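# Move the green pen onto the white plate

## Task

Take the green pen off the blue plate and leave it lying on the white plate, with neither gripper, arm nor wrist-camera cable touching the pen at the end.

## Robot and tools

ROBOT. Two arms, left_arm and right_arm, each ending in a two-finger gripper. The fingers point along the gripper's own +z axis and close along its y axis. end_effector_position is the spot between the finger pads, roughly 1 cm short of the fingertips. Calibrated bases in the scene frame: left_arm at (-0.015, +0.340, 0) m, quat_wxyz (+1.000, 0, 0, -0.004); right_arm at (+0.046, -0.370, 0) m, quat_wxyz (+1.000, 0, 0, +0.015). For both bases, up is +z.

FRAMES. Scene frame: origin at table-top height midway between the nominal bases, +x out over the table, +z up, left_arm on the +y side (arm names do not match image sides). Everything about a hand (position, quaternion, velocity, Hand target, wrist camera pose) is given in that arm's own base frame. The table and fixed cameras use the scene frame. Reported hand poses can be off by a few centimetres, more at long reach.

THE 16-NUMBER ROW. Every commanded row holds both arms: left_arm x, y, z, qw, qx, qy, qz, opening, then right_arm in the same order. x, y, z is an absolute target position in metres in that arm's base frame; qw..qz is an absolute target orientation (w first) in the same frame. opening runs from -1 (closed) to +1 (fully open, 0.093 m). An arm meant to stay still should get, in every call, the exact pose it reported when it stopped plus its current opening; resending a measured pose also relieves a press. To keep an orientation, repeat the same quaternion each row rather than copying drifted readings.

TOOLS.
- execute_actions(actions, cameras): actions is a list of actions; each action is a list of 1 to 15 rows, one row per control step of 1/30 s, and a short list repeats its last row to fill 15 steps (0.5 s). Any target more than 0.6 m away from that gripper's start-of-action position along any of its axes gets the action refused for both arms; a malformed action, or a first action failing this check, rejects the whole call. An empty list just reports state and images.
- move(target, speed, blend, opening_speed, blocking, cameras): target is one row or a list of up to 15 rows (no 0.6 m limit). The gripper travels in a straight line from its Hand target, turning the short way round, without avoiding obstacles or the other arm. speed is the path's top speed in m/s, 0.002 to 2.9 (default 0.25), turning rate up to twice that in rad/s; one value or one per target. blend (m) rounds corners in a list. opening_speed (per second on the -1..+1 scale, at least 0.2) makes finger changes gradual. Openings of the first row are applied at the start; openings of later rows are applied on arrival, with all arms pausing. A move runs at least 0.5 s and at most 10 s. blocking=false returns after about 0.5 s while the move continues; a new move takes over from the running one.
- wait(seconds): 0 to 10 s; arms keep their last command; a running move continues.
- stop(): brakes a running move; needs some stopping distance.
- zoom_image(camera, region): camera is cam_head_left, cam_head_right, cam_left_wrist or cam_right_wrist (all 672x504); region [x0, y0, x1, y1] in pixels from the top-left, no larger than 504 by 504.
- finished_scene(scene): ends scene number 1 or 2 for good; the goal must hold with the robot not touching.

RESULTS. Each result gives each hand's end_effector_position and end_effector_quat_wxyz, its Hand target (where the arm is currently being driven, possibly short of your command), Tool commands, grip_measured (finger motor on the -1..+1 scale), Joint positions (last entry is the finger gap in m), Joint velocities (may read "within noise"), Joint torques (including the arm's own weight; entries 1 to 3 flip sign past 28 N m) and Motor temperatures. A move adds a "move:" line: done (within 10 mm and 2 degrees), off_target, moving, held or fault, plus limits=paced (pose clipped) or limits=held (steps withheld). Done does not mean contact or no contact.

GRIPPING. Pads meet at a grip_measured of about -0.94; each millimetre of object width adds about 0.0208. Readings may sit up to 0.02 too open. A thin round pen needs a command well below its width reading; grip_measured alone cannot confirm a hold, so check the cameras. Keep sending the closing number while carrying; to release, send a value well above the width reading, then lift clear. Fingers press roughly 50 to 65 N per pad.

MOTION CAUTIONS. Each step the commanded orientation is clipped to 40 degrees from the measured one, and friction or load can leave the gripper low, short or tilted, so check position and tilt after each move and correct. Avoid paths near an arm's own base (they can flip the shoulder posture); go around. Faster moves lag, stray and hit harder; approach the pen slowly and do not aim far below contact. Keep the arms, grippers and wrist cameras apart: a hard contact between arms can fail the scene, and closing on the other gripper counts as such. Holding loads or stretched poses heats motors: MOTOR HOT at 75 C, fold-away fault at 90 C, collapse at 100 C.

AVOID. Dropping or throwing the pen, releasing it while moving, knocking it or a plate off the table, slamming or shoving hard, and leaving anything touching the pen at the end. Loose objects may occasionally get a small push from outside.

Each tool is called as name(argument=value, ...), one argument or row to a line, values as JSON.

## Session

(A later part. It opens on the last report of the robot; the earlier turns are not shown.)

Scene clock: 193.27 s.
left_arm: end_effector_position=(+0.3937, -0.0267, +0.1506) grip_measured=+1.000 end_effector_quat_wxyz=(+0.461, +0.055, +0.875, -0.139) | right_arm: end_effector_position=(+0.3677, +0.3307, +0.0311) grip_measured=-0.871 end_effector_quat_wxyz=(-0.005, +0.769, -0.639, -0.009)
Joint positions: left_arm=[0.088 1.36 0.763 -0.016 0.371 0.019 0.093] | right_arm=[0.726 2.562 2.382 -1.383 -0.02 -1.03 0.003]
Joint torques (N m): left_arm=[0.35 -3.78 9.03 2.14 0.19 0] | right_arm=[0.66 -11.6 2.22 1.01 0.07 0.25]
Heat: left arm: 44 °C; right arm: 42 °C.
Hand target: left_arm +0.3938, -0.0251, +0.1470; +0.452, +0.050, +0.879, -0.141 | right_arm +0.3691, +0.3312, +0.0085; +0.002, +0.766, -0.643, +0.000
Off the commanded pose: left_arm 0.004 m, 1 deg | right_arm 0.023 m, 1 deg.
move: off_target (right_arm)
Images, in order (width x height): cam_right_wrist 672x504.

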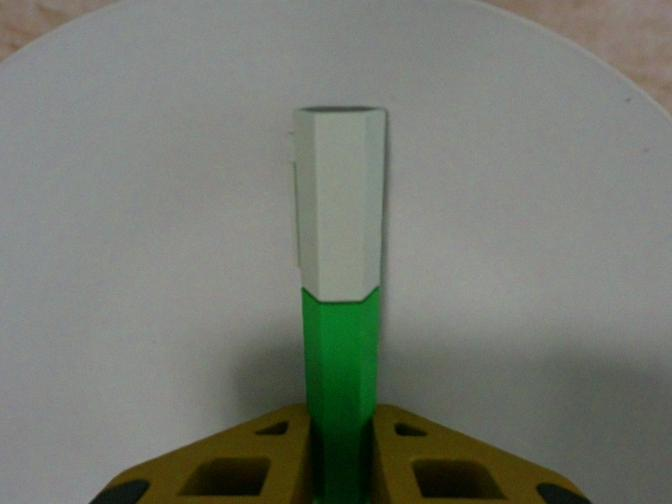

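move(
  target=[
    [0.3939, -0.0251, 0.147, 0.452, 0.050, 0.879, -0.141, 1.0, 0.3685, 0.3315, 0.0135, 0, -0.766, 0.643, 0, -0.96],
  ],
  speed=0.04,
)

move(
  target=[
    [0.3939, -0.0251, 0.147, 0.452, 0.050, 0.879, -0.141, 1.0, 0.3685, 0.3315, 0.0135, 0, -0.766, 0.643, 0, -0.4],
  ],
  speed=0.04,
  opening_speed=0.5,
  cameras=["cam_right_wrist"],
)

Scene clock: 199.63 s.
left_arm: end_effector_position=(+0.3937, -0.0267, +0.1506) grip_measured=+1.000 end_effector_quat_wxyz=(+0.461, +0.055, +0.875, -0.139) | right_arm: end_effector_position=(+0.3677, +0.3307, +0.0314) grip_measured=-0.871 end_effector_quat_wxyz=(-0.006, +0.769, -0.639, -0.009)
Joint positions: left_arm=[0.088 1.36 0.763 -0.016 0.371 0.019 0.093] | right_arm=[0.726 2.561 2.382 -1.383 -0.02 -1.03 0.003]
Joint torques (N m): left_arm=[0.35 -3.79 9.03 2.14 0.19 0] | right_arm=[0.72 -12.33 2.69 0.86 0.06 0.26]
Heat: left arm: 44 °C; right arm: 43 °C.
Hand target: left_arm +0.3938, -0.0251, +0.1470; +0.452, +0.050, +0.879, -0.141 | right_arm +0.3681, +0.3311, +0.0140; +0.001, +0.766, -0.643, +0.000
Off the commanded pose: left_arm 0.004 m, 1 deg | right_arm 0.018 m, 1 deg.
move: off_target (right_arm)

Scene clock: 201.27 s.
left_arm: end_effector_position=(+0.3937, -0.0267, +0.1506) grip_measured=+1.000 end_effector_quat_wxyz=(+0.461, +0.055, +0.875, -0.139) | right_arm: end_effector_position=(+0.3710, +0.3298, +0.0291) grip_measured=-0.402 end_effector_quat_wxyz=(-0.008, +0.764, -0.645, +0.000)
Joint positions: left_arm=[0.088 1.36 0.763 -0.016 0.371 0.019 0.093] | right_arm=[0.726 2.562 2.374 -1.368 -0.003 -1.013 0.026]
Joint torques (N m): left_arm=[0.35 -3.81 9.02 2.14 0.19 0] | right_arm=[0.73 -12.46 3.23 0.7 0.01 0.17]
Motor temperatures (°C): left_arm=[26 30 38 45 26 28 26] | right_arm=[27 44 29 28 26 27 29]
Heat: left arm: 45 °C; right arm: 44 °C.
Hand target: left_arm +0.3938, -0.0251, +0.1470; +0.452, +0.050, +0.879, -0.141 | right_arm +0.3694, +0.3298, +0.0138; +0.001, +0.763, -0.646, +0.005
Off the commanded pose: left_arm 0.004 m, 1 deg | right_arm 0.016 m, 1 deg.
move: off_target (right_arm)
Images, in order (width x height): cam_right_wrist 672x504.

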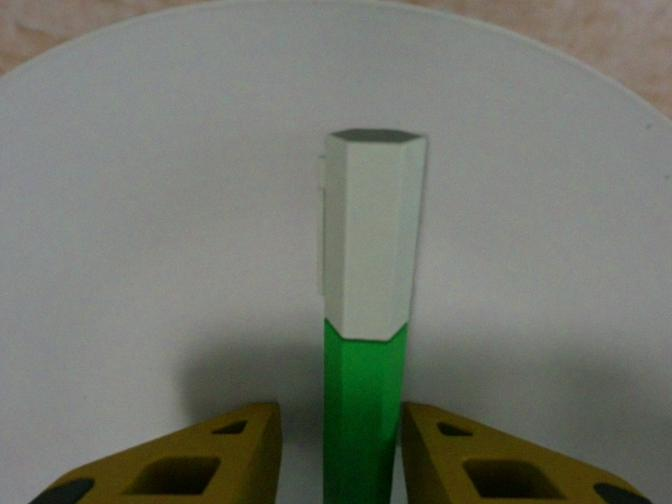

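move(
  target=[
    [0.3939, -0.0251, 0.147, 0.452, 0.050, 0.879, -0.141, 1.0, 0.370, 0.331, 0.016, 0, -0.766, 0.643, 0, -0.05],
    [0.3939, -0.0251, 0.147, 0.452, 0.050, 0.879, -0.141, 1.0, 0.370, 0.330, 0.055, 0, -0.766, 0.643, 0, -0.05],
    [0.3939, -0.0251, 0.147, 0.452, 0.050, 0.879, -0.141, 1.0, 0.370, 0.328, 0.095, 0, -0.766, 0.643, 0, -0.05],
  ],
  speed=[0.04, 0.06, 0.12],
  opening_speed=0.6,
  cameras=["cam_right_wrist", "cam_head_right", "cam_head_left"],
)

zoom_image(
  camera="cam_head_right",
  region=[280, 180, 420, 290],
)

Scene clock: 212.27 s.
left_arm: end_effector_position=(+0.3937, -0.0267, +0.1506) grip_measured=+1.000 end_effector_quat_wxyz=(+0.461, +0.055, +0.875, -0.139) | right_arm: end_effector_position=(+0.3687, +0.3293, +0.0718) grip_measured=-0.052 end_effector_quat_wxyz=(-0.010, +0.765, -0.644, +0.000)
Joint positions: left_arm=[0.088 1.36 0.763 -0.016 0.371 0.019 0.093] | right_arm=[0.728 2.594 2.607 -1.564 -0.003 -1.013 0.043]
Joint torques (N m): left_arm=[0.35 -3.79 9.03 2.15 0.19 0] | right_arm=[0.01 -17.76 6.83 0.12 -0.11 0.02]
Heat: left arm: 45 °C; right arm: 46 °C.
Hand target: left_arm +0.3938, -0.0251, +0.1470; +0.452, +0.050, +0.879, -0.141 | right_arm +0.3695, +0.3276, +0.0939; -0.027, +0.765, -0.643, +0.004
Off the commanded pose: left_arm 0.004 m, 1 deg | right_arm 0.023 m, 1 deg.
joint sent to its limit (right arm) — joint 4 (wrist pitch), lower limit. The joint targets are off in orientation, not in position.
move: off_target (right_arm)
Images, in order (width x height): cam_head_left 672x504, cam_head_right 672x504, cam_right_wrist 672x504.

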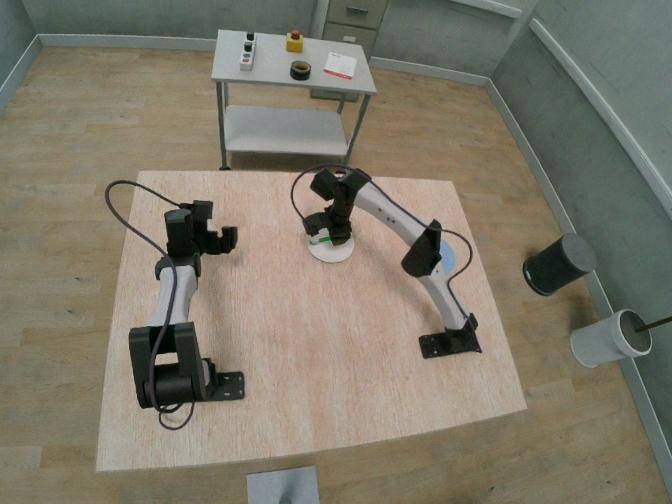

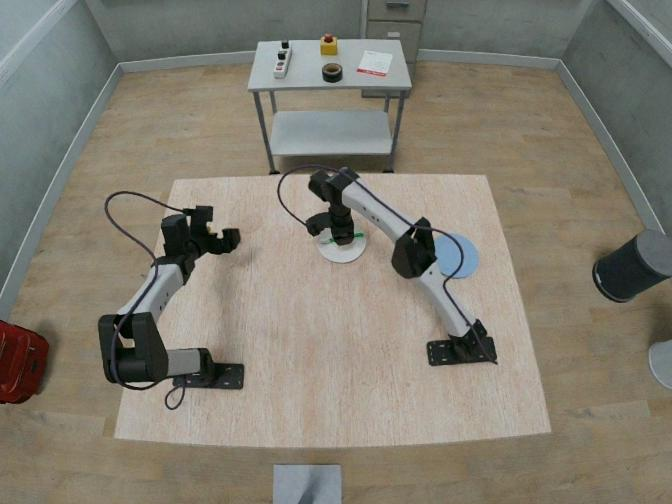

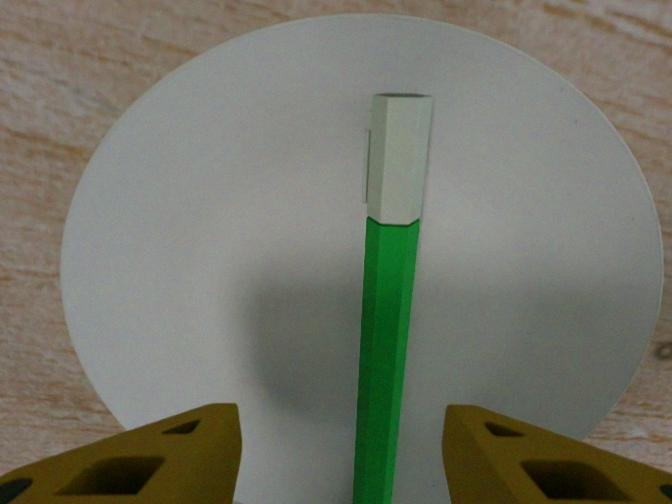

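Scaled by 3.600.

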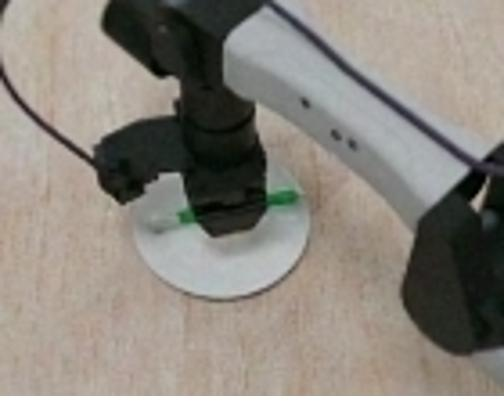

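move(
  target=[
    [0.3939, -0.0251, 0.147, 0.452, 0.050, 0.879, -0.141, 1.0, 0.345, 0.250, 0.115, 0, -0.766, 0.643, 0, -0.05],
  ],
  speed=0.15,
  cameras=["cam_right_wrist", "cam_head_right", "cam_head_left"],
)

zoom_image(
  camera="cam_head_right",
  region=[300, 200, 390, 280],
)

zoom_image(
  camera="cam_head_left",
  region=[285, 205, 375, 285],
)

Scene clock: 230.87 s.
left_arm: end_effector_position=(+0.3937, -0.0267, +0.1506) grip_measured=+1.000 end_effector_quat_wxyz=(+0.461, +0.055, +0.875, -0.139) | right_arm: end_effector_position=(+0.3442, +0.2491, +0.1067) grip_measured=-0.052 end_effector_quat_wxyz=(+0.017, +0.761, -0.649, -0.006)
Joint positions: left_arm=[0.088 1.36 0.763 -0.016 0.371 0.019 0.093] | right_arm=[0.625 2.236 2.106 -1.477 -0.003 -1.104 0.043]
Joint torques (N m): left_arm=[0.35 -3.81 9.02 2.14 0.19 0] | right_arm=[0.35 -15.15 3.74 0.45 -0.11 -0.04]
Motor temperatures (°C): left_arm=[26 31 38 45 26 28 26] | right_arm=[27 58 31 27 26 27 28]
Heat: left arm: 45 °C; right arm: 58 °C.
Hand target: left_arm +0.3938, -0.0251, +0.1470; +0.452, +0.050, +0.879, -0.141 | right_arm +0.3447, +0.2499, +0.1151; +0.001, +0.766, -0.643, +0.000
Off the commanded pose: left_arm 0.004 m, 1 deg | right_arm 0.008 m, 2 deg.
move: done
Images, in order (width x height): cam_head_left 672x504, cam_head_right 672x504, cam_right_wrist 672x504.

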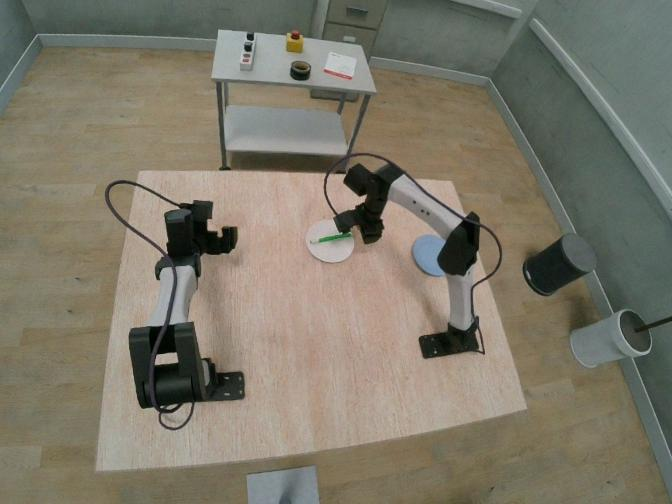

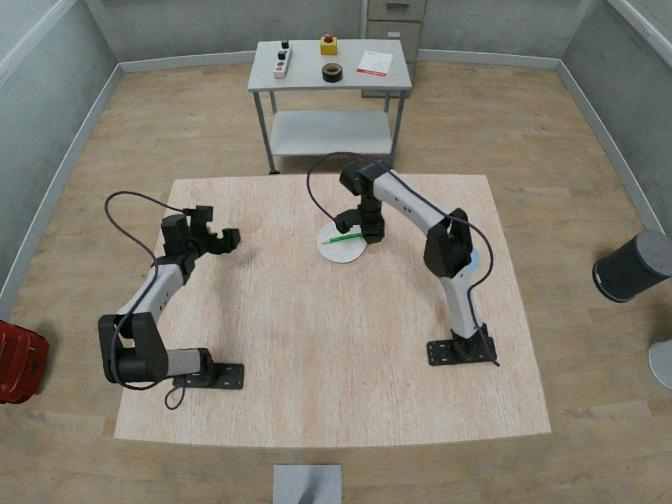

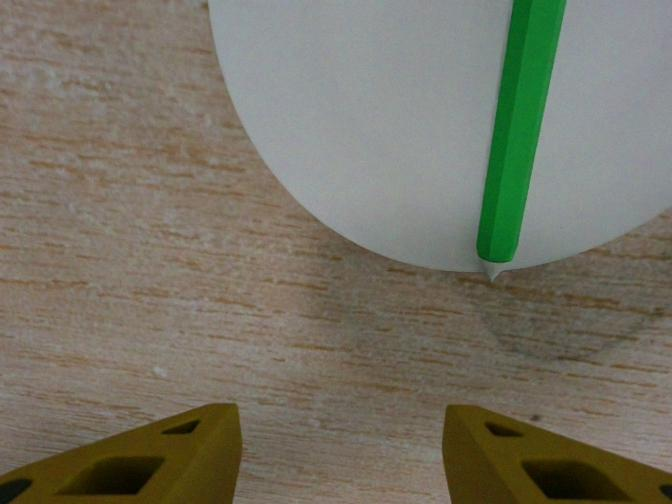

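Scaled by 5.600.

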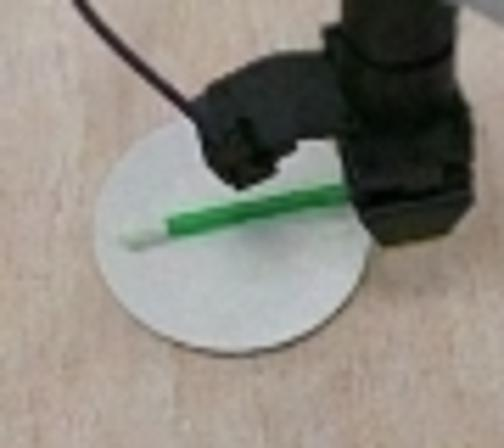

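Scaled by 5.600.

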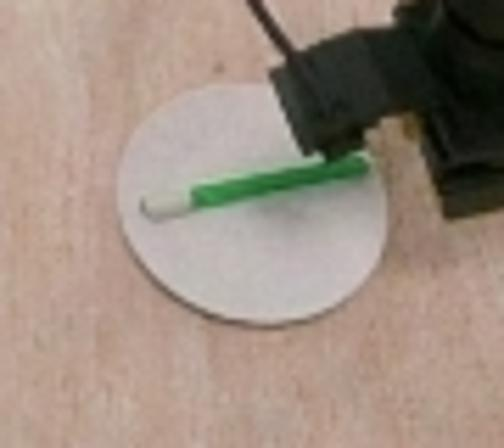

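finished_scene(
  scene=2,
)

The scene is finished: the task was done.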